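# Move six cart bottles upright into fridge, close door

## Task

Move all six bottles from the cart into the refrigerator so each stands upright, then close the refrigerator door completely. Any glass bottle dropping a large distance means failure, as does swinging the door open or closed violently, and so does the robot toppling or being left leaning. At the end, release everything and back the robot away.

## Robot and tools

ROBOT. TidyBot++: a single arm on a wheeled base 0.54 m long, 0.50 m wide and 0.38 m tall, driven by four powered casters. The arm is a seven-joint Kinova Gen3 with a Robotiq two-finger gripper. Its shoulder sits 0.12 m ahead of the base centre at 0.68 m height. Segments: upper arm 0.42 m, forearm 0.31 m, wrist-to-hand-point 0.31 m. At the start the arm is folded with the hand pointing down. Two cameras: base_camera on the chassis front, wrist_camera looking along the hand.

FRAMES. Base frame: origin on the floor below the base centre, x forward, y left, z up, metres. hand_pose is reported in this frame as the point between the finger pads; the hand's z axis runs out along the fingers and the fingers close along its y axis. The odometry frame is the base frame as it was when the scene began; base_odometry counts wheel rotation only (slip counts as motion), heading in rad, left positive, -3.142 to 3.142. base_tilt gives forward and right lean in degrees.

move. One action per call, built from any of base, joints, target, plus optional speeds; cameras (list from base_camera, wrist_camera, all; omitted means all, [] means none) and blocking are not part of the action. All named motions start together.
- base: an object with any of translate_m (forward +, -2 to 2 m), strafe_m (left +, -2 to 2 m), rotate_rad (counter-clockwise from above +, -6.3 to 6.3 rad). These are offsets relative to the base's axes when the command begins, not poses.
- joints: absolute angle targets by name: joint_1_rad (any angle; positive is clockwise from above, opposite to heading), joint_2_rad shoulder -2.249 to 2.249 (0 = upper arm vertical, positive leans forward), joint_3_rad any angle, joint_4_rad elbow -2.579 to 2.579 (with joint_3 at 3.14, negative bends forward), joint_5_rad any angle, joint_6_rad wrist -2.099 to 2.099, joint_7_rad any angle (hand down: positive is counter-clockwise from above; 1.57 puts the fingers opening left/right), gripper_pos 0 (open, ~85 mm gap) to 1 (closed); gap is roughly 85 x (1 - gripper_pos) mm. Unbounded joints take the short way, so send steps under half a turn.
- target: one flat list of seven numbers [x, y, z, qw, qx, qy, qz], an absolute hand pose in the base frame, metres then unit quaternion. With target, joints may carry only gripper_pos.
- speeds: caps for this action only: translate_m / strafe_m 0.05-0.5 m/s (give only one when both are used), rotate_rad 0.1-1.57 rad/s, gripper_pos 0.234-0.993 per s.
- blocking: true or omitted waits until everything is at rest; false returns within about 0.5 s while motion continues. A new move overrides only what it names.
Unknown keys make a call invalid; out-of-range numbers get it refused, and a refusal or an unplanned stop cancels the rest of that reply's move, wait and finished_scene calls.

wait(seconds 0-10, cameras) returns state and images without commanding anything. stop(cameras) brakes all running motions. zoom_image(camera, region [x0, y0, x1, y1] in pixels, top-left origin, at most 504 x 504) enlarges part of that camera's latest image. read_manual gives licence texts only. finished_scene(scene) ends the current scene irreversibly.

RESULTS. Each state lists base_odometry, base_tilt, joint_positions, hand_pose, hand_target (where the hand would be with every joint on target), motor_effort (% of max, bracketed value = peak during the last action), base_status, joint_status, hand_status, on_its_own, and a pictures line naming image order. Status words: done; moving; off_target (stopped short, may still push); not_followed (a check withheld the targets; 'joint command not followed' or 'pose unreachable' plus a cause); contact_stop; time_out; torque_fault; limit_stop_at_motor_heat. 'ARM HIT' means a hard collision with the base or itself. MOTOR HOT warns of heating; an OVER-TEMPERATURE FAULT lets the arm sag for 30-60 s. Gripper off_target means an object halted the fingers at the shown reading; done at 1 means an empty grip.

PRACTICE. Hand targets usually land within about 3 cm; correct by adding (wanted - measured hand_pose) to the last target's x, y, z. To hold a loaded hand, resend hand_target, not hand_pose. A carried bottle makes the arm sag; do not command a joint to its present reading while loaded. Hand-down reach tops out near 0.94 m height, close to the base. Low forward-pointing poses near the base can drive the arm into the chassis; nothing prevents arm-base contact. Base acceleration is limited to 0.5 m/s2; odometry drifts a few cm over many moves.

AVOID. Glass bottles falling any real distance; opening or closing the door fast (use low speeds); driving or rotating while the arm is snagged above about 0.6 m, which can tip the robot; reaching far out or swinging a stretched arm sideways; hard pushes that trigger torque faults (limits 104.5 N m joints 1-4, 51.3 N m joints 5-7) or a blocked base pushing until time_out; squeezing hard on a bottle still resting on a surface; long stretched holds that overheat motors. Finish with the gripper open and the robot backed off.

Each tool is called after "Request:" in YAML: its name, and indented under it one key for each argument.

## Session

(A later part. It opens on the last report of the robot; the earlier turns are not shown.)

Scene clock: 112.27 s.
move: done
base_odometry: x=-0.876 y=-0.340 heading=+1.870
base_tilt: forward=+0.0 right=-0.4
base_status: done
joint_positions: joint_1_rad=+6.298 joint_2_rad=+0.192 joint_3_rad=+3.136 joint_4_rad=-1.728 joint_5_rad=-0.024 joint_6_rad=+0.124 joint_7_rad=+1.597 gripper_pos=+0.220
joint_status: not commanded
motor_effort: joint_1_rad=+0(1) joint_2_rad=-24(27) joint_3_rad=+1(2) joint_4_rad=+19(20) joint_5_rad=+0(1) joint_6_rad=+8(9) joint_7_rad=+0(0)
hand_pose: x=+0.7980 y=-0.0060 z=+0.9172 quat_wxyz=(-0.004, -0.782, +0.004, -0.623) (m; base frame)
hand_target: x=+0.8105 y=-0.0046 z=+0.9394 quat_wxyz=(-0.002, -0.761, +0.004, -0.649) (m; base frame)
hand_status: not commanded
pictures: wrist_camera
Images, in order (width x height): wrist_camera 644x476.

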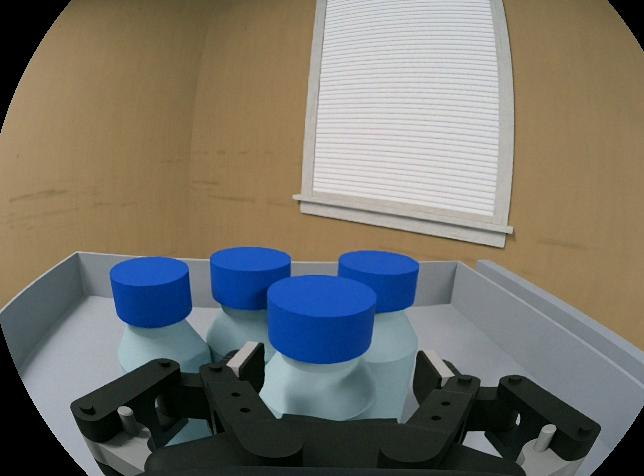

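Request:
move:
  base: {"translate_m": 0.025, "strafe_m": 0.008}
  joints: {"joint_2_rad": 0.20}
  cameras: ["wrist_camera"]

Request:
move:
  joints: {"gripper_pos": 0.46}
  speeds: {"gripper_pos": 0.3}
  cameras: ["wrist_camera"]

Scene clock: 113.30 s.
move: done
base_odometry: x=-0.891 y=-0.318 heading=+1.870
base_tilt: forward=+0.0 right=-0.4
base_status: done
joint_positions: joint_1_rad=+6.296 joint_2_rad=+0.192 joint_3_rad=+3.136 joint_4_rad=-1.725 joint_5_rad=-0.024 joint_6_rad=+0.125 joint_7_rad=+1.597 gripper_pos=+0.220
joint_status: all done
motor_effort: joint_1_rad=+0(2) joint_2_rad=-24(28) joint_3_rad=+1(2) joint_4_rad=+19(21) joint_5_rad=+0(1) joint_6_rad=+8(9) joint_7_rad=+0(1)
hand_pose: x=+0.7986 y=-0.0048 z=+0.9200 quat_wxyz=(-0.004, -0.781, +0.003, -0.625) (m; base frame)
hand_target: x=+0.8079 y=-0.0045 z=+0.9463 quat_wxyz=(-0.002, -0.758, +0.004, -0.652) (m; base frame)
hand_status: not commanded
pictures: wrist_camera
Images, in order (width x height): wrist_camera 644x476.

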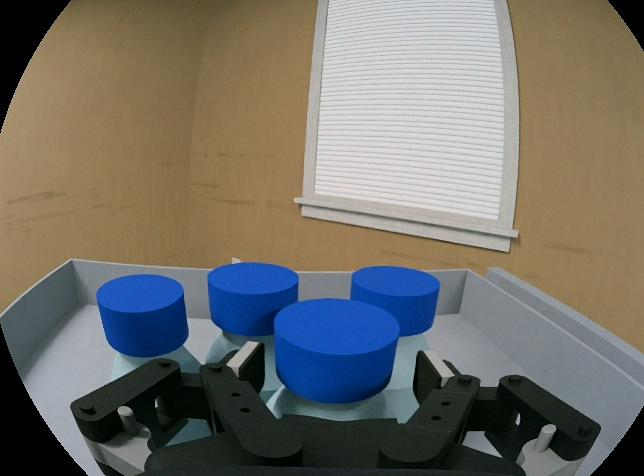

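Scene clock: 114.43 s.
move: done
base_odometry: x=-0.891 y=-0.318 heading=+1.870
base_tilt: forward=+0.0 right=-0.4
base_status: not commanded
joint_positions: joint_1_rad=+6.293 joint_2_rad=+0.192 joint_3_rad=+3.136 joint_4_rad=-1.725 joint_5_rad=-0.024 joint_6_rad=+0.126 joint_7_rad=+1.597 gripper_pos=+0.431
joint_status: all done
motor_effort: joint_1_rad=+1(2) joint_2_rad=-22(25) joint_3_rad=+1(3) joint_4_rad=+19(20) joint_5_rad=+0(1) joint_6_rad=+8(9) joint_7_rad=+0(1)
hand_pose: x=+0.7987 y=-0.0027 z=+0.9202 quat_wxyz=(-0.003, -0.781, +0.002, -0.625) (m; base frame)
hand_target: x=+0.8079 y=-0.0045 z=+0.9463 quat_wxyz=(-0.002, -0.758, +0.004, -0.652) (m; base frame)
hand_status: not commanded
pictures: wrist_camera
Images, in order (width x height): wrist_camera 644x476.

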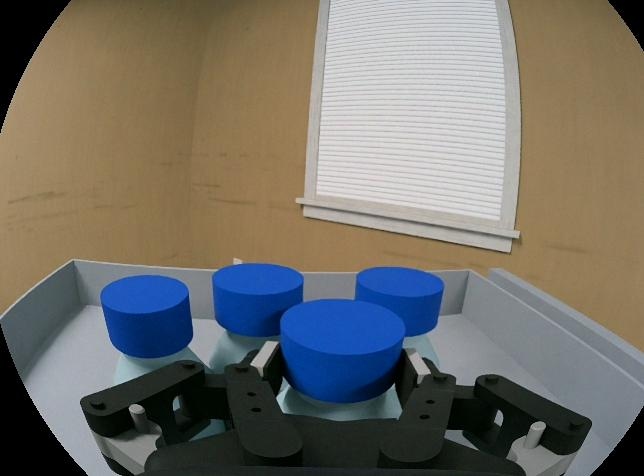

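Request:
move:
  joints: {"gripper_pos": 0.3}
  cameras: []

Request:
move:
  base: {"translate_m": 0.01}
  cameras: []

Request:
move:
  joints: {"gripper_pos": 0.47}
  speeds: {"gripper_pos": 0.3}
  cameras: ["wrist_camera"]

Scene clock: 115.33 s.
move: done
base_odometry: x=-0.891 y=-0.318 heading=+1.870
base_tilt: forward=+0.0 right=-0.4
base_status: not commanded
joint_positions: joint_1_rad=+6.293 joint_2_rad=+0.192 joint_3_rad=+3.136 joint_4_rad=-1.725 joint_5_rad=-0.024 joint_6_rad=+0.126 joint_7_rad=+1.597 gripper_pos=+0.299
joint_status: all done
motor_effort: joint_1_rad=+0(1) joint_2_rad=-24(25) joint_3_rad=+1(1) joint_4_rad=+19(20) joint_5_rad=+0(1) joint_6_rad=+8(9) joint_7_rad=+0(1)
hand_pose: x=+0.7987 y=-0.0027 z=+0.9203 quat_wxyz=(-0.003, -0.780, +0.002, -0.625) (m; base frame)
hand_target: x=+0.8079 y=-0.0045 z=+0.9463 quat_wxyz=(-0.002, -0.758, +0.004, -0.652) (m; base frame)
hand_status: not commanded
pictures: none
No camera images: "cameras" was empty.

Scene clock: 115.97 s.
move: done
base_odometry: x=-0.894 y=-0.309 heading=+1.870
base_tilt: forward=+0.0 right=-0.4
base_status: done
joint_positions: joint_1_rad=+6.293 joint_2_rad=+0.192 joint_3_rad=+3.136 joint_4_rad=-1.725 joint_5_rad=-0.024 joint_6_rad=+0.126 joint_7_rad=+1.597 gripper_pos=+0.299
joint_status: not commanded
motor_effort: joint_1_rad=+0(3) joint_2_rad=-24(28) joint_3_rad=+0(2) joint_4_rad=+19(20) joint_5_rad=+0(1) joint_6_rad=+8(9) joint_7_rad=+0(1)
hand_pose: x=+0.7988 y=-0.0028 z=+0.9203 quat_wxyz=(-0.003, -0.780, +0.002, -0.625) (m; base frame)
hand_target: x=+0.8079 y=-0.0045 z=+0.9463 quat_wxyz=(-0.002, -0.758, +0.004, -0.652) (m; base frame)
hand_status: not commanded
pictures: none
No camera images: "cameras" was empty.

Scene clock: 116.87 s.
move: off_target
base_odometry: x=-0.894 y=-0.309 heading=+1.870
base_tilt: forward=+0.0 right=-0.4
base_status: not commanded
joint_positions: joint_1_rad=+6.294 joint_2_rad=+0.192 joint_3_rad=+3.136 joint_4_rad=-1.725 joint_5_rad=-0.024 joint_6_rad=+0.126 joint_7_rad=+1.597 gripper_pos=+0.421
joint_status: gripper_pos off_target (ended at +0.421, target +0.470)
motor_effort: joint_1_rad=+0(2) joint_2_rad=-22(25) joint_3_rad=+0(2) joint_4_rad=+19(20) joint_5_rad=+1(1) joint_6_rad=+8(9) joint_7_rad=+0(0)
hand_pose: x=+0.7988 y=-0.0030 z=+0.9204 quat_wxyz=(-0.003, -0.780, +0.002, -0.625) (m; base frame)
hand_target: x=+0.8079 y=-0.0045 z=+0.9463 quat_wxyz=(-0.002, -0.758, +0.004, -0.652) (m; base frame)
hand_status: not commanded
pictures: wrist_camera
Images, in order (width x height): wrist_camera 644x476.

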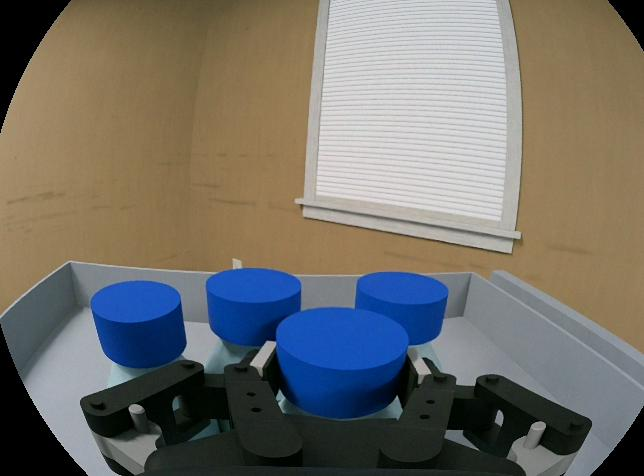

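Request:
move:

Scene clock: 118.33 s.
base_odometry: x=-0.894 y=-0.309 heading=+1.870
base_tilt: forward=+0.0 right=-0.4
base_status: not commanded
joint_positions: joint_1_rad=+6.294 joint_2_rad=+0.192 joint_3_rad=+3.136 joint_4_rad=-1.725 joint_5_rad=-0.024 joint_6_rad=+0.126 joint_7_rad=+1.597 gripper_pos=+0.421
joint_status: gripper_pos off_target (ended at +0.421, target +0.470)
motor_effort: joint_1_rad=+0(2) joint_2_rad=-22(25) joint_3_rad=+1(2) joint_4_rad=+19(20) joint_5_rad=+0(1) joint_6_rad=+8(9) joint_7_rad=+0(0)
hand_pose: x=+0.7988 y=-0.0030 z=+0.9204 quat_wxyz=(-0.003, -0.780, +0.002, -0.625) (m; base frame)
hand_target: x=+0.8079 y=-0.0045 z=+0.9463 quat_wxyz=(-0.002, -0.758, +0.004, -0.652) (m; base frame)
hand_status: not commanded
pictures: base_camera, wrist_camera
Images, in order (width x height): base_camera 644x364, wrist_camera 644x476.

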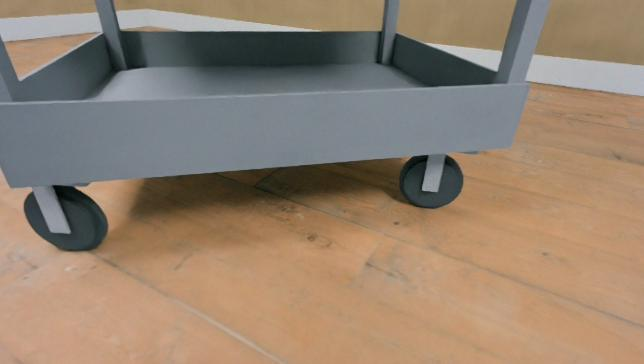

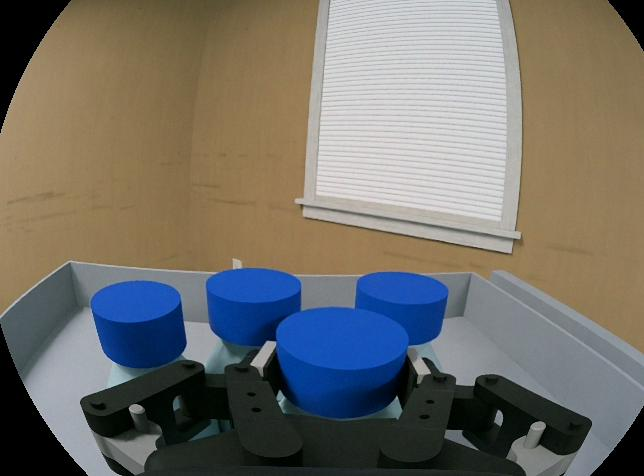

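Request:
move:
  joints: {"joint_1_rad":0.01,"joint_2_rad":0.12,"joint_3_rad":3.14,"joint_4_rad":-1.41,"joint_5_rad":0,"joint_6_rad":-0.19,"joint_7_rad":1.57}
  cameras: ["wrist_camera"]

Request:
move:
  base: {"translate_m":-0.25}
  cameras: []

Request:
move:
  base: {"translate_m":0.001,"strafe_m":-0.169,"rotate_rad":2.556}
  joints: {"joint_1_rad":0.01,"joint_2_rad":-0.50,"joint_3_rad":3.14,"joint_4_rad":-1.78,"joint_5_rad":0,"joint_6_rad":-0.53,"joint_7_rad":1.57}
  cameras: ["wrist_camera"]

Scene clock: 120.50 s.
move: done
base_odometry: x=-0.894 y=-0.309 heading=+1.870
base_tilt: forward=+0.0 right=-0.4
base_status: not commanded
joint_positions: joint_1_rad=+6.294 joint_2_rad=+0.149 joint_3_rad=+3.136 joint_4_rad=-1.469 joint_5_rad=-0.024 joint_6_rad=-0.155 joint_7_rad=+1.597 gripper_pos=+0.421
joint_status: all done
motor_effort: joint_1_rad=+0(1) joint_2_rad=-28(32) joint_3_rad=+0(2) joint_4_rad=+25(28) joint_5_rad=+0(2) joint_6_rad=+12(15) joint_7_rad=+0(1)
hand_pose: x=+0.8004 y=-0.0009 z=+1.0202 quat_wxyz=(+0.000, -0.775, +0.000, -0.632) (m; base frame)
hand_target: x=+0.7913 y=-0.0044 z=+1.0661 quat_wxyz=(-0.002, -0.758, +0.004, -0.652) (m; base frame)
hand_status: not commanded
pictures: wrist_camera
Images, in order (width x height): wrist_camera 644x476.

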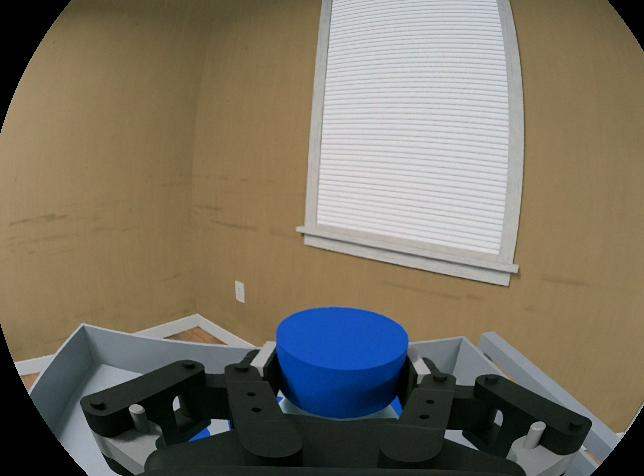

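Scene clock: 122.30 s.
move: done
base_odometry: x=-0.821 y=-0.548 heading=+1.870
base_tilt: forward=+0.0 right=-0.4
base_status: done
joint_positions: joint_1_rad=+6.294 joint_2_rad=+0.139 joint_3_rad=+3.136 joint_4_rad=-1.468 joint_5_rad=-0.024 joint_6_rad=-0.159 joint_7_rad=+1.597 gripper_pos=+0.421
joint_status: not commanded
motor_effort: joint_1_rad=+0(3) joint_2_rad=-28(32) joint_3_rad=+0(3) joint_4_rad=+24(26) joint_5_rad=+0(1) joint_6_rad=+13(13) joint_7_rad=+0(1)
hand_pose: x=+0.7968 y=-0.0009 z=+1.0267 quat_wxyz=(+0.000, -0.773, +0.000, -0.635) (m; base frame)
hand_target: x=+0.7913 y=-0.0044 z=+1.0661 quat_wxyz=(-0.002, -0.758, +0.004, -0.652) (m; base frame)
hand_status: not commanded
pictures: none
No camera images: "cameras" was empty.

Scene clock: 125.40 s.
move: done
base_odometry: x=-0.659 y=-0.497 heading=-1.858
base_tilt: forward=+0.0 right=-0.4
base_status: done
joint_positions: joint_1_rad=+6.292 joint_2_rad=-0.468 joint_3_rad=+3.137 joint_4_rad=-1.793 joint_5_rad=-0.024 joint_6_rad=-0.492 joint_7_rad=+1.597 gripper_pos=+0.421
joint_status: all done
motor_effort: joint_1_rad=+0(3) joint_2_rad=-7(30) joint_3_rad=+2(4) joint_4_rad=+24(26) joint_5_rad=+0(2) joint_6_rad=+12(13) joint_7_rad=+0(1)
hand_pose: x=+0.5361 y=+0.0040 z=+1.0576 quat_wxyz=(+0.001, -0.789, -0.004, -0.615) (m; base frame)
hand_target: x=+0.5209 y=-0.0018 z=+1.0674 quat_wxyz=(-0.003, -0.786, +0.003, -0.618) (m; base frame)
hand_status: not commanded
pictures: wrist_camera
Images, in order (width x height): wrist_camera 644x476.

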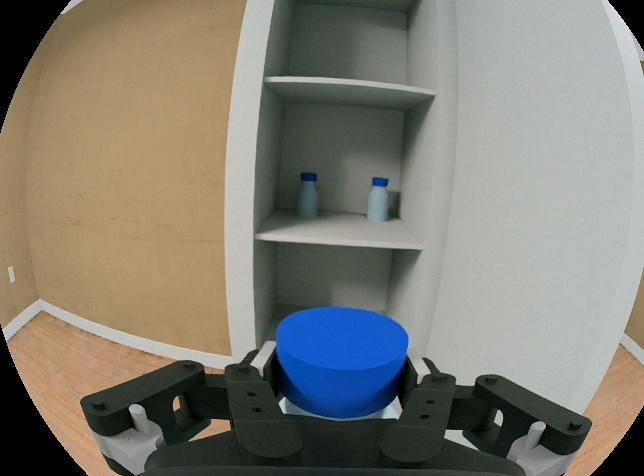

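Request:
move:
  base: {"translate_m":0.38}
  joints: {"joint_1_rad":0.01,"joint_2_rad":0.14,"joint_3_rad":3.14,"joint_4_rad":-1.16,"joint_5_rad":0,"joint_6_rad":-0.32,"joint_7_rad":1.57}
  cameras: ["wrist_camera"]

Scene clock: 127.67 s.
move: off_target
base_odometry: x=-0.767 y=-0.861 heading=-1.857
base_tilt: forward=+0.0 right=-0.4
base_status: done
joint_positions: joint_1_rad=+6.292 joint_2_rad=+0.159 joint_3_rad=+3.137 joint_4_rad=-1.225 joint_5_rad=-0.024 joint_6_rad=-0.409 joint_7_rad=+1.597 gripper_pos=+0.421
joint_status: joint_4_rad off_target (ended at -1.225, target -1.160); the others done
motor_effort: joint_1_rad=+0(1) joint_2_rad=-29(33) joint_3_rad=+1(3) joint_4_rad=+25(26) joint_5_rad=+0(1) joint_6_rad=+13(14) joint_7_rad=+0(1)
hand_pose: x=+0.7982 y=+0.0014 z=+1.0867 quat_wxyz=(+0.002, -0.781, -0.003, -0.624) (m; base frame)
hand_target: x=+0.7915 y=-0.0044 z=+1.1672 quat_wxyz=(-0.003, -0.724, +0.003, -0.689) (m; base frame)
hand_status: not commanded
pictures: wrist_camera
Images, in order (width x height): wrist_camera 644x476.

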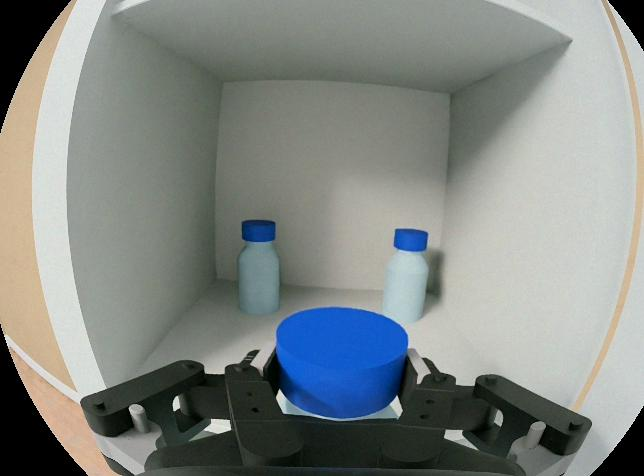

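Request:
move:
  base: {"translate_m":0.42}
  cameras: ["wrist_camera"]

Request:
move:
  joints: {"joint_2_rad":0.130,"joint_4_rad":-1.35,"joint_6_rad":-0.24}
  cameras: []

Request:
move:
  joints: {"joint_2_rad":0.132,"joint_4_rad":-1.40,"joint_6_rad":-0.19}
  cameras: ["wrist_camera"]

Scene clock: 130.07 s.
move: done
base_odometry: x=-0.885 y=-1.264 heading=-1.856
base_tilt: forward=+0.0 right=-0.4
base_status: done
joint_positions: joint_1_rad=+6.292 joint_2_rad=+0.162 joint_3_rad=+3.137 joint_4_rad=-1.222 joint_5_rad=-0.024 joint_6_rad=-0.404 joint_7_rad=+1.597 gripper_pos=+0.421
joint_status: not commanded
motor_effort: joint_1_rad=+0(2) joint_2_rad=-29(33) joint_3_rad=+1(2) joint_4_rad=+25(26) joint_5_rad=+0(1) joint_6_rad=+12(13) joint_7_rad=+0(1)
hand_pose: x=+0.7998 y=+0.0014 z=+1.0881 quat_wxyz=(+0.002, -0.780, -0.003, -0.626) (m; base frame)
hand_target: x=+0.7915 y=-0.0044 z=+1.1672 quat_wxyz=(-0.003, -0.724, +0.003, -0.689) (m; base frame)
hand_status: not commanded
pictures: wrist_camera
Images, in order (width x height): wrist_camera 644x476.

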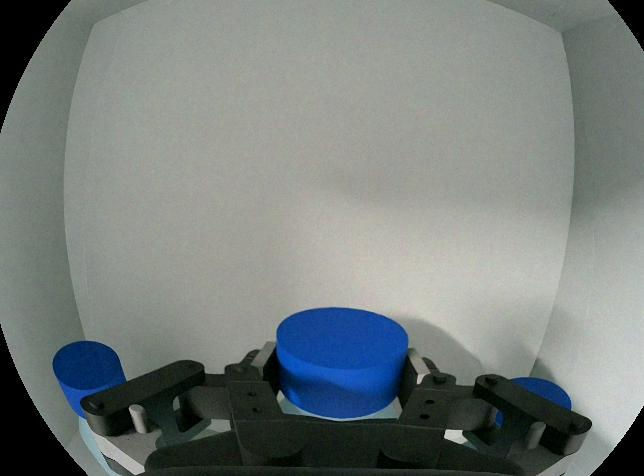

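Scene clock: 131.23 s.
move: done
base_odometry: x=-0.885 y=-1.264 heading=-1.856
base_tilt: forward=+0.0 right=-0.4
base_status: not commanded
joint_positions: joint_1_rad=+6.292 joint_2_rad=+0.150 joint_3_rad=+3.137 joint_4_rad=-1.343 joint_5_rad=-0.024 joint_6_rad=-0.310 joint_7_rad=+1.597 gripper_pos=+0.421
joint_status: all done
motor_effort: joint_1_rad=+2(2) joint_2_rad=-26(29) joint_3_rad=+1(3) joint_4_rad=+22(26) joint_5_rad=+1(1) joint_6_rad=+10(13) joint_7_rad=+0(1)
hand_pose: x=+0.7983 y=+0.0008 z=+1.0503 quat_wxyz=(+0.001, -0.784, -0.002, -0.620) (m; base frame)
hand_target: x=+0.7944 y=-0.0044 z=+1.0812 quat_wxyz=(-0.002, -0.758, +0.004, -0.652) (m; base frame)
hand_status: not commanded
pictures: none
No camera images: "cameras" was empty.

Scene clock: 131.97 s.
move: done
base_odometry: x=-0.885 y=-1.264 heading=-1.856
base_tilt: forward=+0.0 right=-0.4
base_status: not commanded
joint_positions: joint_1_rad=+6.292 joint_2_rad=+0.143 joint_3_rad=+3.137 joint_4_rad=-1.383 joint_5_rad=-0.024 joint_6_rad=-0.247 joint_7_rad=+1.597 gripper_pos=+0.421
joint_status: all done
motor_effort: joint_1_rad=+2(3) joint_2_rad=-23(26) joint_3_rad=+2(3) joint_4_rad=+20(21) joint_5_rad=+1(1) joint_6_rad=+9(11) joint_7_rad=+0(1)
hand_pose: x=+0.7978 y=+0.0005 z=+1.0499 quat_wxyz=(+0.001, -0.775, -0.001, -0.632) (m; base frame)
hand_target: x=+0.7962 y=-0.0044 z=+1.0642 quat_wxyz=(-0.002, -0.759, +0.004, -0.652) (m; base frame)
hand_status: not commanded
pictures: wrist_camera
Images, in order (width x height): wrist_camera 644x476.

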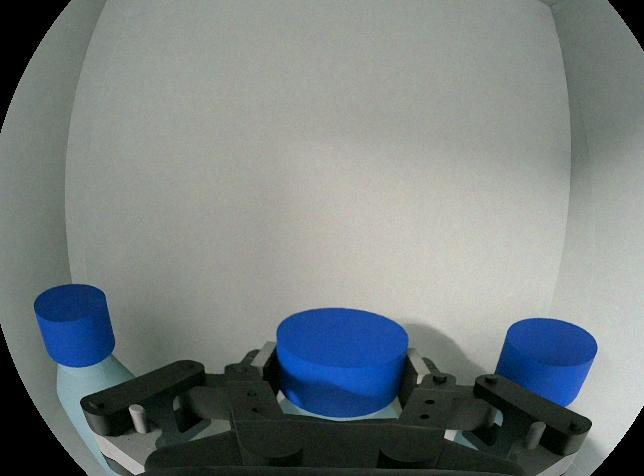

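Request:
move:
  joints: {"gripper_pos":0.2}
  cameras: ["wrist_camera"]

Scene clock: 133.00 s.
move: done
base_odometry: x=-0.885 y=-1.264 heading=-1.856
base_tilt: forward=+0.0 right=-0.4
base_status: not commanded
joint_positions: joint_1_rad=+6.292 joint_2_rad=+0.143 joint_3_rad=+3.137 joint_4_rad=-1.383 joint_5_rad=-0.024 joint_6_rad=-0.247 joint_7_rad=+1.597 gripper_pos=+0.200
joint_status: all done
motor_effort: joint_1_rad=+0(2) joint_2_rad=-24(24) joint_3_rad=+2(3) joint_4_rad=+20(21) joint_5_rad=+0(1) joint_6_rad=+9(9) joint_7_rad=+0(1)
hand_pose: x=+0.7978 y=+0.0003 z=+1.0501 quat_wxyz=(+0.000, -0.775, -0.001, -0.632) (m; base frame)
hand_target: x=+0.7962 y=-0.0044 z=+1.0642 quat_wxyz=(-0.002, -0.759, +0.004, -0.652) (m; base frame)
hand_status: not commanded
pictures: wrist_camera
Images, in order (width x height): wrist_camera 644x476.

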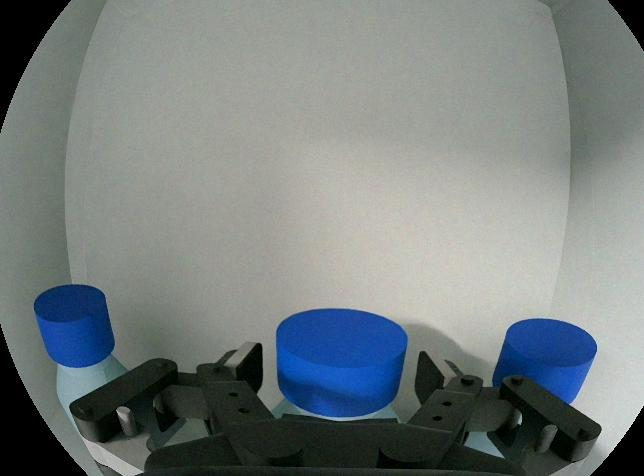

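Request:
move:
  base: {"translate_m":-0.61}
  blocking: false
  cameras: []

Request:
wait:
  seconds: 0.9
  cameras: []

Request:
move:
  joints: {"joint_1_rad":0.01,"joint_2_rad":-0.55,"joint_3_rad":3.14,"joint_4_rad":-1.87,"joint_5_rad":0,"joint_6_rad":-0.49,"joint_7_rad":1.57,"gripper_pos":0.22}
  cameras: ["wrist_camera"]

Scene clock: 134.73 s.
move: moving
base_odometry: x=-0.866 y=-1.200 heading=-1.856
base_tilt: forward=+0.0 right=-0.4
base_status: translate_m moving
joint_positions: joint_1_rad=+6.292 joint_2_rad=+0.143 joint_3_rad=+3.137 joint_4_rad=-1.384 joint_5_rad=-0.024 joint_6_rad=-0.245 joint_7_rad=+1.597 gripper_pos=+0.200
joint_status: not commanded
motor_effort: joint_1_rad=+0(1) joint_2_rad=-25(27) joint_3_rad=+1(2) joint_4_rad=+20(21) joint_5_rad=+0(1) joint_6_rad=+8(9) joint_7_rad=+0(0)
hand_pose: x=+0.7978 y=+0.0003 z=+1.0499 quat_wxyz=(+0.000, -0.775, -0.001, -0.632) (m; base frame)
hand_target: x=+0.7962 y=-0.0044 z=+1.0642 quat_wxyz=(-0.002, -0.759, +0.004, -0.652) (m; base frame)
hand_status: not commanded
pictures: none
No camera images: "cameras" was empty.

Scene clock: 135.63 s.
earlier move: moving
base_odometry: x=-0.773 y=-0.882 heading=-1.854
base_tilt: forward=+0.0 right=-0.4
base_status: translate_m moving
joint_positions: joint_1_rad=+6.292 joint_2_rad=+0.132 joint_3_rad=+3.137 joint_4_rad=-1.386 joint_5_rad=-0.024 joint_6_rad=-0.244 joint_7_rad=+1.597 gripper_pos=+0.200
joint_status: not commanded
motor_effort: joint_1_rad=+0(2) joint_2_rad=-22(27) joint_3_rad=+1(2) joint_4_rad=+21(21) joint_5_rad=+0(1) joint_6_rad=+9(9) joint_7_rad=+0(0)
hand_pose: x=+0.7938 y=+0.0001 z=+1.0563 quat_wxyz=(+0.000, -0.771, -0.001, -0.636) (m; base frame)
hand_target: x=+0.7962 y=-0.0044 z=+1.0642 quat_wxyz=(-0.002, -0.759, +0.004, -0.652) (m; base frame)
hand_status: not commanded
wait: 0.90 s; no rest
pictures: none
No camera images: "cameras" was empty.

Scene clock: 137.57 s.
move: done
base_odometry: x=-0.714 y=-0.679 heading=-1.855
base_tilt: forward=+0.0 right=-0.4
base_status: done
joint_positions: joint_1_rad=+6.292 joint_2_rad=-0.542 joint_3_rad=+3.137 joint_4_rad=-1.853 joint_5_rad=-0.024 joint_6_rad=-0.429 joint_7_rad=+1.597 gripper_pos=+0.219
joint_status: all done
motor_effort: joint_1_rad=+0(1) joint_2_rad=-2(22) joint_3_rad=+1(3) joint_4_rad=+20(22) joint_5_rad=+0(2) joint_6_rad=+8(10) joint_7_rad=+0(2)
hand_pose: x=+0.5124 y=+0.0035 z=+1.0706 quat_wxyz=(+0.000, -0.764, -0.004, -0.645) (m; base frame)
hand_target: x=+0.5060 y=-0.0017 z=+1.0448 quat_wxyz=(-0.003, -0.786, +0.003, -0.618) (m; base frame)
hand_status: not commanded
pictures: wrist_camera
Images, in order (width x height): wrist_camera 644x476.

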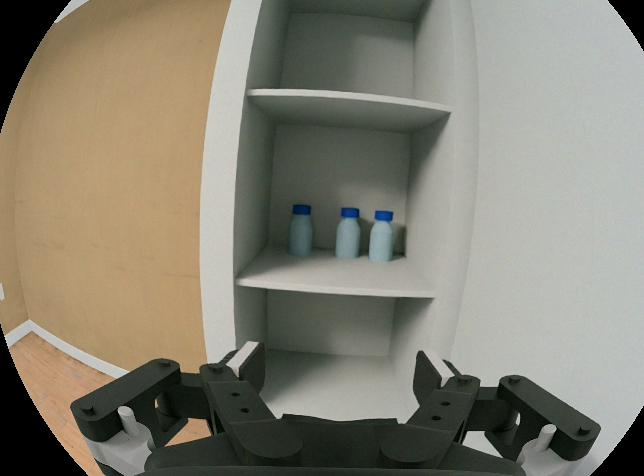

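Request:
move:
  base: {"translate_m":-0.281,"strafe_m":-0.185,"rotate_rad":-2.558}
  blocking: false
  cameras: []

Request:
wait:
  seconds: 1.3
  cameras: []

Request:
move:
  joints: {"joint_1_rad":0.01,"joint_2_rad":0.20,"joint_3_rad":3.14,"joint_4_rad":-1.72,"joint_5_rad":0,"joint_6_rad":0.175,"joint_7_rad":1.57}
  cameras: ["wrist_camera"]

Scene clock: 138.43 s.
move: moving
base_odometry: x=-0.734 y=-0.614 heading=-2.058
base_tilt: forward=+0.0 right=-0.4
base_status: translate_m moving; strafe_m moving; rotate_rad moving
joint_positions: joint_1_rad=+6.292 joint_2_rad=-0.542 joint_3_rad=+3.136 joint_4_rad=-1.854 joint_5_rad=-0.024 joint_6_rad=-0.430 joint_7_rad=+1.597 gripper_pos=+0.219
joint_status: not commanded
motor_effort: joint_1_rad=+1(2) joint_2_rad=-3(4) joint_3_rad=+3(4) joint_4_rad=+20(20) joint_5_rad=+1(1) joint_6_rad=+8(9) joint_7_rad=+0(1)
hand_pose: x=+0.5124 y=+0.0036 z=+1.0695 quat_wxyz=(+0.000, -0.765, -0.004, -0.644) (m; base frame)
hand_target: x=+0.5060 y=-0.0017 z=+1.0448 quat_wxyz=(-0.003, -0.786, +0.003, -0.618) (m; base frame)
hand_status: not commanded
pictures: none
No camera images: "cameras" was empty.

Scene clock: 139.73 s.
earlier move: moving
base_odometry: x=-0.813 y=-0.357 heading=+2.797
base_tilt: forward=+0.0 right=-0.4
base_status: translate_m moving; strafe_m moving; rotate_rad moving
joint_positions: joint_1_rad=+6.292 joint_2_rad=-0.542 joint_3_rad=+3.136 joint_4_rad=-1.854 joint_5_rad=-0.024 joint_6_rad=-0.431 joint_7_rad=+1.597 gripper_pos=+0.219
joint_status: not commanded
motor_effort: joint_1_rad=+1(2) joint_2_rad=-2(4) joint_3_rad=+2(4) joint_4_rad=+19(20) joint_5_rad=+0(1) joint_6_rad=+8(9) joint_7_rad=+0(1)
hand_pose: x=+0.5124 y=+0.0036 z=+1.0694 quat_wxyz=(+0.000, -0.765, -0.004, -0.644) (m; base frame)
hand_target: x=+0.5060 y=-0.0017 z=+1.0448 quat_wxyz=(-0.003, -0.786, +0.003, -0.618) (m; base frame)
hand_status: not commanded
wait: 1.30 s; no rest
pictures: none
No camera images: "cameras" was empty.

Scene clock: 142.07 s.
move: done
base_odometry: x=-0.813 y=-0.357 heading=+1.871
base_tilt: forward=+0.0 right=-0.4
base_status: done
joint_positions: joint_1_rad=+6.293 joint_2_rad=+0.174 joint_3_rad=+3.137 joint_4_rad=-1.753 joint_5_rad=-0.024 joint_6_rad=+0.114 joint_7_rad=+1.597 gripper_pos=+0.219
joint_status: all done
motor_effort: joint_1_rad=+1(2) joint_2_rad=-23(25) joint_3_rad=+0(3) joint_4_rad=+19(21) joint_5_rad=+0(1) joint_6_rad=+8(9) joint_7_rad=+0(1)
hand_pose: x=+0.7886 y=-0.0027 z=+0.9119 quat_wxyz=(-0.003, -0.787, +0.002, -0.617) (m; base frame)
hand_target: x=+0.8045 y=-0.0045 z=+0.9327 quat_wxyz=(-0.002, -0.766, +0.004, -0.643) (m; base frame)
hand_status: not commanded
pictures: wrist_camera
Images, in order (width x height): wrist_camera 644x476.

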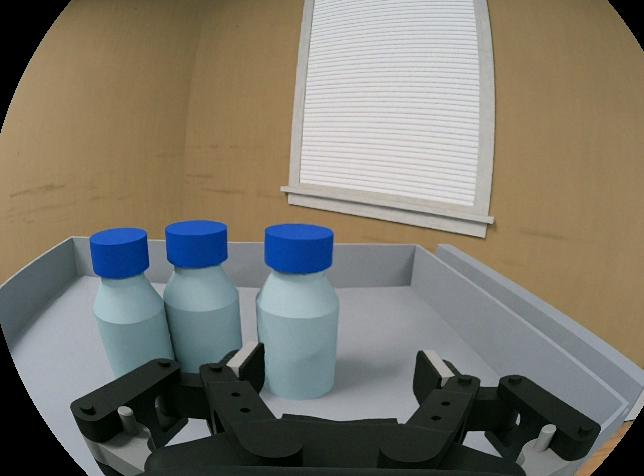

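Request:
move:
  base: {"translate_m":0.105,"strafe_m":0.0295}
  joints: {"joint_1_rad":0.01,"joint_2_rad":0.205,"joint_3_rad":3.14,"joint_4_rad":-1.69,"joint_5_rad":0,"joint_6_rad":0.15,"joint_7_rad":1.57}
  cameras: ["wrist_camera"]

Scene clock: 143.63 s.
move: done
base_odometry: x=-0.872 y=-0.266 heading=+1.870
base_tilt: forward=+0.0 right=-0.4
base_status: done
joint_positions: joint_1_rad=+6.293 joint_2_rad=+0.190 joint_3_rad=+3.137 joint_4_rad=-1.718 joint_5_rad=-0.024 joint_6_rad=+0.115 joint_7_rad=+1.597 gripper_pos=+0.219
joint_status: all done
motor_effort: joint_1_rad=+0(1) joint_2_rad=-24(27) joint_3_rad=+1(4) joint_4_rad=+19(21) joint_5_rad=+0(2) joint_6_rad=+8(10) joint_7_rad=+0(1)
hand_pose: x=+0.7986 y=-0.0028 z=+0.9226 quat_wxyz=(-0.003, -0.781, +0.002, -0.625) (m; base frame)
hand_target: x=+0.8092 y=-0.0046 z=+0.9397 quat_wxyz=(-0.002, -0.766, +0.004, -0.643) (m; base frame)
hand_status: not commanded
pictures: wrist_camera
Images, in order (width x height): wrist_camera 644x476.

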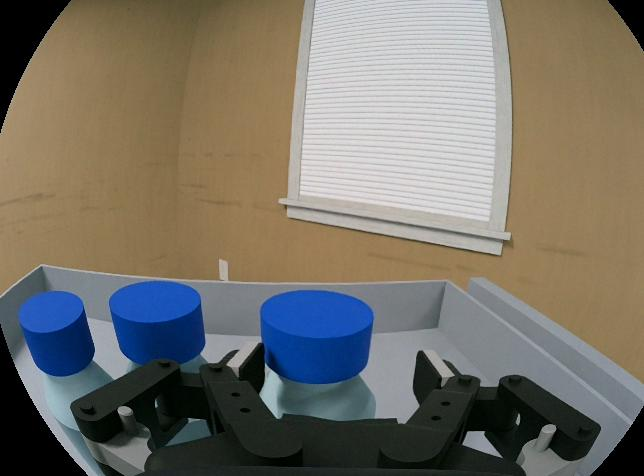

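Request:
move:
  base: {"translate_m":0.024,"strafe_m":0.0095}
  cameras: ["wrist_camera"]

Scene clock: 144.73 s.
move: done
base_odometry: x=-0.888 y=-0.245 heading=+1.870
base_tilt: forward=+0.0 right=-0.4
base_status: done
joint_positions: joint_1_rad=+6.291 joint_2_rad=+0.196 joint_3_rad=+3.137 joint_4_rad=-1.715 joint_5_rad=-0.024 joint_6_rad=+0.115 joint_7_rad=+1.597 gripper_pos=+0.219
joint_status: not commanded
motor_effort: joint_1_rad=+0(2) joint_2_rad=-24(28) joint_3_rad=+1(2) joint_4_rad=+19(20) joint_5_rad=+0(1) joint_6_rad=+8(9) joint_7_rad=+0(1)
hand_pose: x=+0.8006 y=-0.0017 z=+0.9203 quat_wxyz=(-0.002, -0.782, +0.001, -0.623) (m; base frame)
hand_target: x=+0.8092 y=-0.0046 z=+0.9397 quat_wxyz=(-0.002, -0.766, +0.004, -0.643) (m; base frame)
hand_status: not commanded
pictures: wrist_camera
Images, in order (width x height): wrist_camera 644x476.

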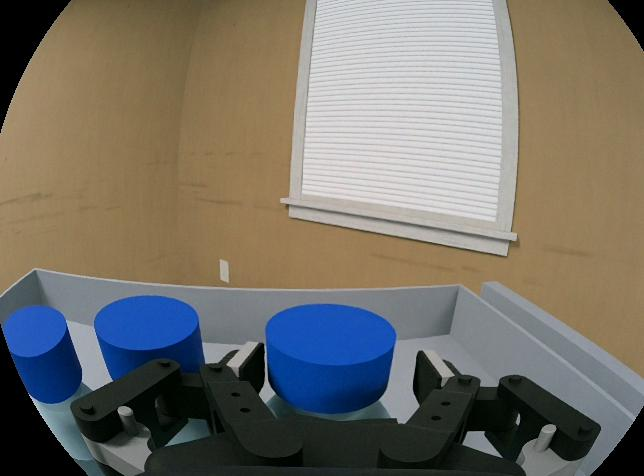

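Request:
move:
  base: {"strafe_m":0.0035,"translate_m":0.002}
  cameras: []

Request:
move:
  joints: {"gripper_pos":0.47}
  speeds: {"gripper_pos":0.3}
  cameras: ["wrist_camera"]

Scene clock: 145.57 s.
move: done
base_odometry: x=-0.892 y=-0.244 heading=+1.869
base_tilt: forward=+0.0 right=-0.4
base_status: done
joint_positions: joint_1_rad=+6.292 joint_2_rad=+0.196 joint_3_rad=+3.137 joint_4_rad=-1.715 joint_5_rad=-0.024 joint_6_rad=+0.115 joint_7_rad=+1.597 gripper_pos=+0.219
joint_status: not commanded
motor_effort: joint_1_rad=+1(3) joint_2_rad=-24(28) joint_3_rad=+1(3) joint_4_rad=+19(20) joint_5_rad=+0(1) joint_6_rad=+9(9) joint_7_rad=+0(1)
hand_pose: x=+0.8006 y=-0.0023 z=+0.9204 quat_wxyz=(-0.003, -0.782, +0.002, -0.623) (m; base frame)
hand_target: x=+0.8092 y=-0.0046 z=+0.9397 quat_wxyz=(-0.002, -0.766, +0.004, -0.643) (m; base frame)
hand_status: not commanded
pictures: none
No camera images: "cameras" was empty.

Scene clock: 146.73 s.
move: off_target
base_odometry: x=-0.892 y=-0.244 heading=+1.869
base_tilt: forward=+0.0 right=-0.4
base_status: not commanded
joint_positions: joint_1_rad=+6.289 joint_2_rad=+0.196 joint_3_rad=+3.137 joint_4_rad=-1.715 joint_5_rad=-0.024 joint_6_rad=+0.115 joint_7_rad=+1.597 gripper_pos=+0.422
joint_status: gripper_pos off_target (ended at +0.422, target +0.470)
motor_effort: joint_1_rad=+2(3) joint_2_rad=-22(25) joint_3_rad=+2(4) joint_4_rad=+18(20) joint_5_rad=+1(1) joint_6_rad=+7(9) joint_7_rad=+0(0)
hand_pose: x=+0.8007 y=-0.0001 z=+0.9208 quat_wxyz=(-0.002, -0.782, +0.001, -0.624) (m; base frame)
hand_target: x=+0.8092 y=-0.0046 z=+0.9397 quat_wxyz=(-0.002, -0.766, +0.004, -0.643) (m; base frame)
hand_status: not commanded
pictures: wrist_camera
Images, in order (width x height): wrist_camera 644x476.

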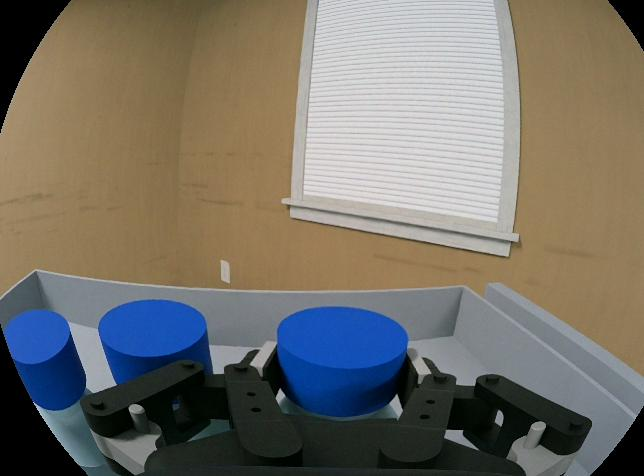

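Request:
move:
  joints: {"joint_1_rad":0.01,"joint_2_rad":0.12,"joint_3_rad":3.14,"joint_4_rad":-1.40,"joint_5_rad":0,"joint_6_rad":-0.20,"joint_7_rad":1.57}
  cameras: ["wrist_camera"]

Request:
move:
  base: {"translate_m":-0.30}
  cameras: []

Request:
move:
  base: {"translate_m":-0.010,"strafe_m":-0.149,"rotate_rad":2.557}
  joints: {"joint_1_rad":0.01,"joint_2_rad":-0.50,"joint_3_rad":3.14,"joint_4_rad":-1.78,"joint_5_rad":0,"joint_6_rad":-0.53,"joint_7_rad":1.57}
  cameras: []

Scene clock: 148.77 s.
move: done
base_odometry: x=-0.892 y=-0.244 heading=+1.869
base_tilt: forward=+0.0 right=-0.4
base_status: not commanded
joint_positions: joint_1_rad=+6.289 joint_2_rad=+0.148 joint_3_rad=+3.137 joint_4_rad=-1.457 joint_5_rad=-0.024 joint_6_rad=-0.162 joint_7_rad=+1.597 gripper_pos=+0.422
joint_status: all done
motor_effort: joint_1_rad=+0(3) joint_2_rad=-28(32) joint_3_rad=+1(4) joint_4_rad=+25(26) joint_5_rad=+0(1) joint_6_rad=+12(14) joint_7_rad=+0(1)
hand_pose: x=+0.8004 y=+0.0017 z=+1.0268 quat_wxyz=(+0.001, -0.773, -0.002, -0.635) (m; base frame)
hand_target: x=+0.7911 y=-0.0044 z=+1.0692 quat_wxyz=(-0.002, -0.758, +0.004, -0.652) (m; base frame)
hand_status: not commanded
pictures: wrist_camera
Images, in order (width x height): wrist_camera 644x476.

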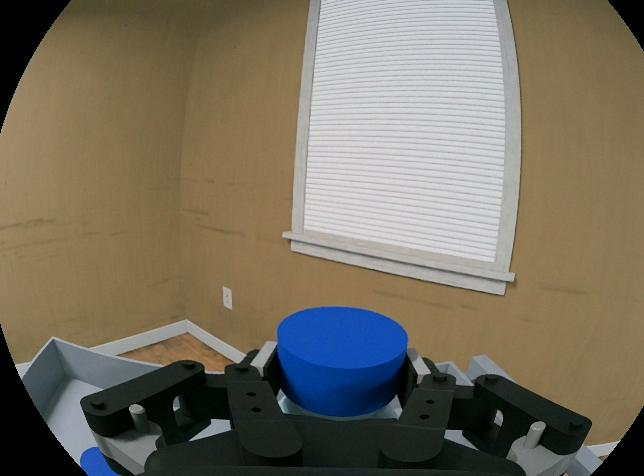

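Scene clock: 150.67 s.
move: done
base_odometry: x=-0.804 y=-0.531 heading=+1.869
base_tilt: forward=+0.0 right=-0.4
base_status: done
joint_positions: joint_1_rad=+6.290 joint_2_rad=+0.139 joint_3_rad=+3.137 joint_4_rad=-1.456 joint_5_rad=-0.024 joint_6_rad=-0.168 joint_7_rad=+1.597 gripper_pos=+0.422
joint_status: not commanded
motor_effort: joint_1_rad=+0(2) joint_2_rad=-28(34) joint_3_rad=+1(1) joint_4_rad=+25(26) joint_5_rad=+0(1) joint_6_rad=+13(13) joint_7_rad=+0(1)
hand_pose: x=+0.7971 y=+0.0008 z=+1.0313 quat_wxyz=(+0.000, -0.772, -0.001, -0.636) (m; base frame)
hand_target: x=+0.7911 y=-0.0044 z=+1.0692 quat_wxyz=(-0.002, -0.758, +0.004, -0.652) (m; base frame)
hand_status: not commanded
pictures: none
No camera images: "cameras" was empty.

Scene clock: 153.70 s.
move: done
base_odometry: x=-0.658 y=-0.497 heading=-1.858
base_tilt: forward=+0.0 right=-0.4
base_status: done
joint_positions: joint_1_rad=+6.291 joint_2_rad=-0.468 joint_3_rad=+3.137 joint_4_rad=-1.793 joint_5_rad=-0.024 joint_6_rad=-0.492 joint_7_rad=+1.597 gripper_pos=+0.422
joint_status: all done
motor_effort: joint_1_rad=+0(3) joint_2_rad=-7(31) joint_3_rad=+2(4) joint_4_rad=+24(26) joint_5_rad=+0(2) joint_6_rad=+12(13) joint_7_rad=+0(1)
hand_pose: x=+0.5361 y=+0.0038 z=+1.0575 quat_wxyz=(+0.001, -0.789, -0.004, -0.615) (m; base frame)
hand_target: x=+0.5209 y=-0.0018 z=+1.0674 quat_wxyz=(-0.003, -0.786, +0.003, -0.618) (m; base frame)
hand_status: not commanded
pictures: none
No camera images: "cameras" was empty.

Request:
move:
  base: {"translate_m":0.38}
  joints: {"joint_1_rad":-0.19,"joint_2_rad":0.14,"joint_3_rad":3.14,"joint_4_rad":-1.15,"joint_5_rad":0,"joint_6_rad":-0.33,"joint_7_rad":1.57}
  cameras: ["wrist_camera"]

Request:
move:
  base: {"translate_m":0.275}
  cameras: ["wrist_camera"]

Scene clock: 156.23 s.
move: off_target
base_odometry: x=-0.766 y=-0.861 heading=-1.857
base_tilt: forward=+0.0 right=-0.4
base_status: done
joint_positions: joint_1_rad=+6.106 joint_2_rad=+0.159 joint_3_rad=+3.137 joint_4_rad=-1.216 joint_5_rad=-0.024 joint_6_rad=-0.419 joint_7_rad=+1.597 gripper_pos=+0.422
joint_status: joint_4_rad off_target (ended at -1.216, target -1.150); the others done
motor_effort: joint_1_rad=+1(2) joint_2_rad=-28(33) joint_3_rad=+1(2) joint_4_rad=+25(26) joint_5_rad=+0(2) joint_6_rad=+13(14) joint_7_rad=+0(1)
hand_pose: x=+0.7856 y=+0.1267 z=+1.0897 quat_wxyz=(+0.059, -0.778, -0.075, -0.621) (m; base frame)
hand_target: x=+0.7781 y=+0.1291 z=+1.1702 quat_wxyz=(+0.066, -0.721, -0.069, -0.686) (m; base frame)
hand_status: not commanded
pictures: wrist_camera
Images, in order (width x height): wrist_camera 644x476.

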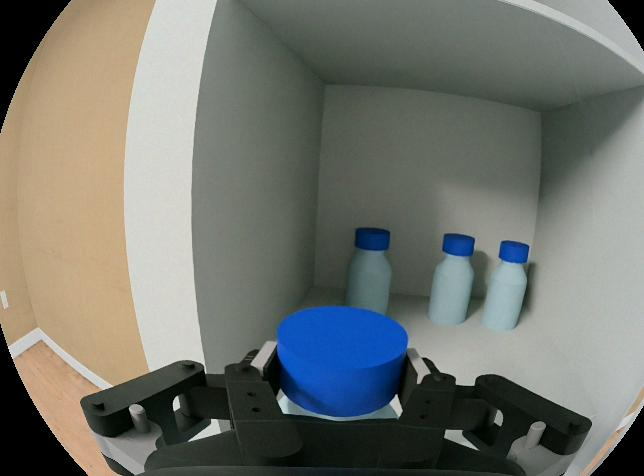

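Scene clock: 159.77 s.
move: time_out
base_odometry: x=-0.843 y=-1.123 heading=-1.855
base_tilt: forward=+0.0 right=-0.4
base_status: translate_m time_out (by the wheels' count: +0.273 of +0.275)
joint_positions: joint_1_rad=+6.102 joint_2_rad=+0.162 joint_3_rad=+3.137 joint_4_rad=-1.212 joint_5_rad=-0.024 joint_6_rad=-0.415 joint_7_rad=+1.597 gripper_pos=+0.422
joint_status: not commanded
motor_effort: joint_1_rad=+0(2) joint_2_rad=-29(33) joint_3_rad=+1(2) joint_4_rad=+24(26) joint_5_rad=+0(1) joint_6_rad=+12(14) joint_7_rad=+0(1)
hand_pose: x=+0.7866 y=+0.1295 z=+1.0913 quat_wxyz=(+0.061, -0.776, -0.077, -0.623) (m; base frame)
hand_target: x=+0.7781 y=+0.1291 z=+1.1702 quat_wxyz=(+0.066, -0.721, -0.069, -0.686) (m; base frame)
hand_status: not commanded
pictures: wrist_camera
Images, in order (width x height): wrist_camera 644x476.

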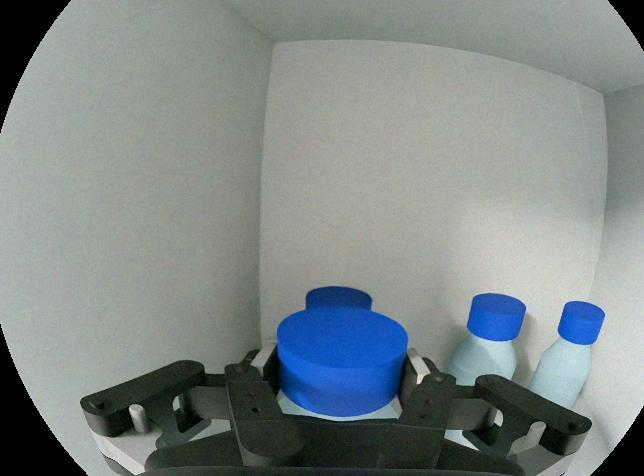

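Request:
move:
  joints: {"joint_2_rad":0.130,"joint_4_rad":-1.35,"joint_6_rad":-0.24}
  cameras: []

Request:
move:
  joints: {"joint_2_rad":0.132,"joint_4_rad":-1.40,"joint_6_rad":-0.19}
  cameras: ["wrist_camera"]

Scene clock: 161.23 s.
move: done
base_odometry: x=-0.843 y=-1.123 heading=-1.855
base_tilt: forward=+0.0 right=-0.4
base_status: not commanded
joint_positions: joint_1_rad=+6.101 joint_2_rad=+0.150 joint_3_rad=+3.137 joint_4_rad=-1.342 joint_5_rad=-0.024 joint_6_rad=-0.310 joint_7_rad=+1.597 gripper_pos=+0.422
joint_status: all done
motor_effort: joint_1_rad=+0(1) joint_2_rad=-26(29) joint_3_rad=+1(2) joint_4_rad=+22(25) joint_5_rad=+0(1) joint_6_rad=+10(13) joint_7_rad=+0(1)
hand_pose: x=+0.7858 y=+0.1290 z=+1.0510 quat_wxyz=(+0.060, -0.780, -0.076, -0.618) (m; base frame)
hand_target: x=+0.7818 y=+0.1299 z=+1.0812 quat_wxyz=(+0.063, -0.754, -0.072, -0.649) (m; base frame)
hand_status: not commanded
pictures: none
No camera images: "cameras" was empty.

Scene clock: 161.97 s.
move: done
base_odometry: x=-0.843 y=-1.123 heading=-1.855
base_tilt: forward=+0.0 right=-0.4
base_status: not commanded
joint_positions: joint_1_rad=+6.101 joint_2_rad=+0.141 joint_3_rad=+3.137 joint_4_rad=-1.383 joint_5_rad=-0.024 joint_6_rad=-0.247 joint_7_rad=+1.597 gripper_pos=+0.422
joint_status: all done
motor_effort: joint_1_rad=+1(1) joint_2_rad=-23(25) joint_3_rad=+2(2) joint_4_rad=+20(22) joint_5_rad=+1(1) joint_6_rad=+9(10) joint_7_rad=+0(1)
hand_pose: x=+0.7850 y=+0.1287 z=+1.0507 quat_wxyz=(+0.061, -0.771, -0.075, -0.630) (m; base frame)
hand_target: x=+0.7836 y=+0.1302 z=+1.0642 quat_wxyz=(+0.063, -0.755, -0.072, -0.649) (m; base frame)
hand_status: not commanded
pictures: wrist_camera
Images, in order (width x height): wrist_camera 644x476.

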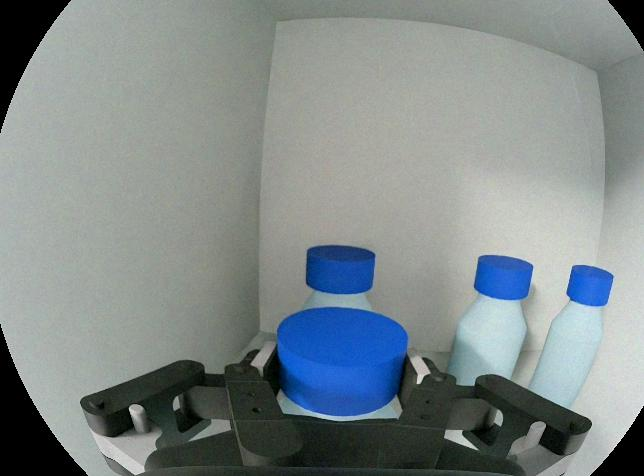

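Request:
move:
  joints: {"gripper_pos":0.12}
  cameras: ["wrist_camera"]

Request:
move:
  base: {"translate_m":-0.48,"strafe_m":-0.035}
  blocking: false
  cameras: []

Request:
wait:
  seconds: 0.9
  cameras: []

Request:
move:
  joints: {"joint_1_rad":0.01,"joint_2_rad":-0.55,"joint_3_rad":3.14,"joint_4_rad":-1.87,"joint_5_rad":0,"joint_6_rad":-0.49,"joint_7_rad":1.57,"gripper_pos":0.22}
  cameras: ["wrist_camera"]

Scene clock: 163.13 s.
move: done
base_odometry: x=-0.843 y=-1.123 heading=-1.855
base_tilt: forward=+0.0 right=-0.4
base_status: not commanded
joint_positions: joint_1_rad=+6.101 joint_2_rad=+0.141 joint_3_rad=+3.137 joint_4_rad=-1.383 joint_5_rad=-0.024 joint_6_rad=-0.247 joint_7_rad=+1.597 gripper_pos=+0.120
joint_status: all done
motor_effort: joint_1_rad=+0(1) joint_2_rad=-24(24) joint_3_rad=+1(2) joint_4_rad=+20(21) joint_5_rad=+0(1) joint_6_rad=+8(9) joint_7_rad=+0(0)
hand_pose: x=+0.7850 y=+0.1287 z=+1.0508 quat_wxyz=(+0.061, -0.771, -0.075, -0.630) (m; base frame)
hand_target: x=+0.7836 y=+0.1302 z=+1.0642 quat_wxyz=(+0.063, -0.755, -0.072, -0.649) (m; base frame)
hand_status: not commanded
pictures: wrist_camera
Images, in order (width x height): wrist_camera 644x476.

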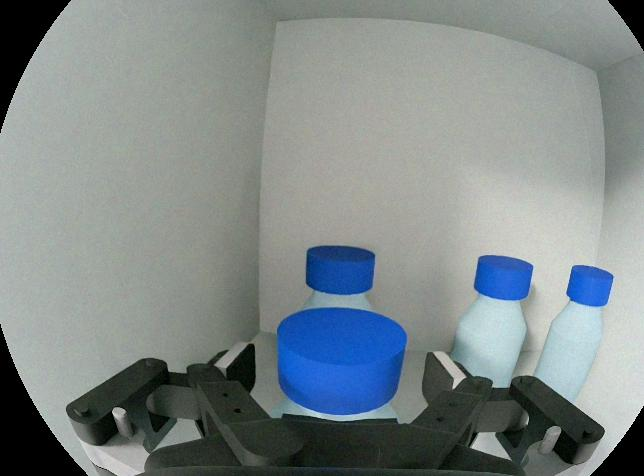

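Scene clock: 163.63 s.
move: moving
base_odometry: x=-0.830 y=-1.065 heading=-1.854
base_tilt: forward=+0.0 right=-0.4
base_status: translate_m moving; strafe_m moving
joint_positions: joint_1_rad=+6.100 joint_2_rad=+0.139 joint_3_rad=+3.137 joint_4_rad=-1.385 joint_5_rad=-0.024 joint_6_rad=-0.246 joint_7_rad=+1.597 gripper_pos=+0.120
joint_status: not commanded
motor_effort: joint_1_rad=+0(1) joint_2_rad=-23(27) joint_3_rad=+1(1) joint_4_rad=+20(21) joint_5_rad=+0(0) joint_6_rad=+8(9) joint_7_rad=+0(1)
hand_pose: x=+0.7839 y=+0.1290 z=+1.0521 quat_wxyz=(+0.061, -0.770, -0.075, -0.631) (m; base frame)
hand_target: x=+0.7836 y=+0.1302 z=+1.0642 quat_wxyz=(+0.063, -0.755, -0.072, -0.649) (m; base frame)
hand_status: not commanded
pictures: none
No camera images: "cameras" was empty.

Scene clock: 164.53 s.
earlier move: moving
base_odometry: x=-0.768 y=-0.773 heading=-1.855
base_tilt: forward=+0.0 right=-0.4
base_status: translate_m moving; strafe_m moving
joint_positions: joint_1_rad=+6.095 joint_2_rad=+0.127 joint_3_rad=+3.137 joint_4_rad=-1.386 joint_5_rad=-0.024 joint_6_rad=-0.245 joint_7_rad=+1.597 gripper_pos=+0.120
joint_status: not commanded
motor_effort: joint_1_rad=-2(4) joint_2_rad=-21(27) joint_3_rad=-2(4) joint_4_rad=+20(21) joint_5_rad=+0(1) joint_6_rad=+9(9) joint_7_rad=-1(1)
hand_pose: x=+0.7789 y=+0.1319 z=+1.0592 quat_wxyz=(+0.063, -0.766, -0.077, -0.635) (m; base frame)
hand_target: x=+0.7836 y=+0.1302 z=+1.0642 quat_wxyz=(+0.063, -0.755, -0.072, -0.649) (m; base frame)
hand_status: not commanded
wait: 0.90 s; no rest
pictures: none
No camera images: "cameras" was empty.

Scene clock: 166.47 s.
move: done
base_odometry: x=-0.742 y=-0.653 heading=-1.855
base_tilt: forward=+0.0 right=-0.4
base_status: done
joint_positions: joint_1_rad=+6.280 joint_2_rad=-0.543 joint_3_rad=+3.137 joint_4_rad=-1.853 joint_5_rad=-0.024 joint_6_rad=-0.429 joint_7_rad=+1.597 gripper_pos=+0.219
joint_status: all done
motor_effort: joint_1_rad=+0(2) joint_2_rad=-2(22) joint_3_rad=+1(3) joint_4_rad=+20(22) joint_5_rad=+0(2) joint_6_rad=+8(9) joint_7_rad=+0(1)
hand_pose: x=+0.5119 y=+0.0084 z=+1.0713 quat_wxyz=(+0.004, -0.764, -0.009, -0.646) (m; base frame)
hand_target: x=+0.5060 y=-0.0017 z=+1.0447 quat_wxyz=(-0.003, -0.786, +0.003, -0.618) (m; base frame)
hand_status: not commanded
pictures: wrist_camera
Images, in order (width x height): wrist_camera 644x476.

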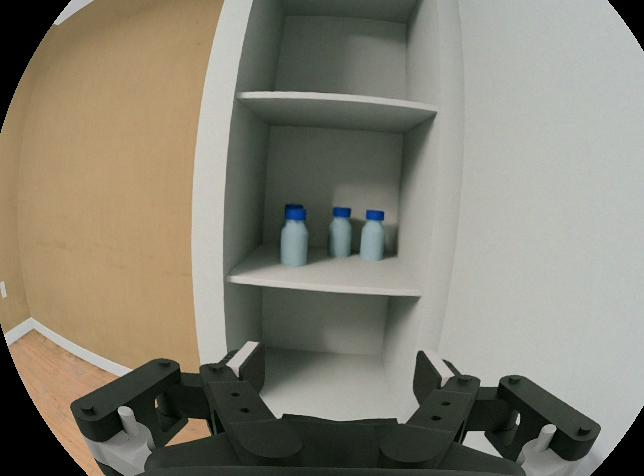

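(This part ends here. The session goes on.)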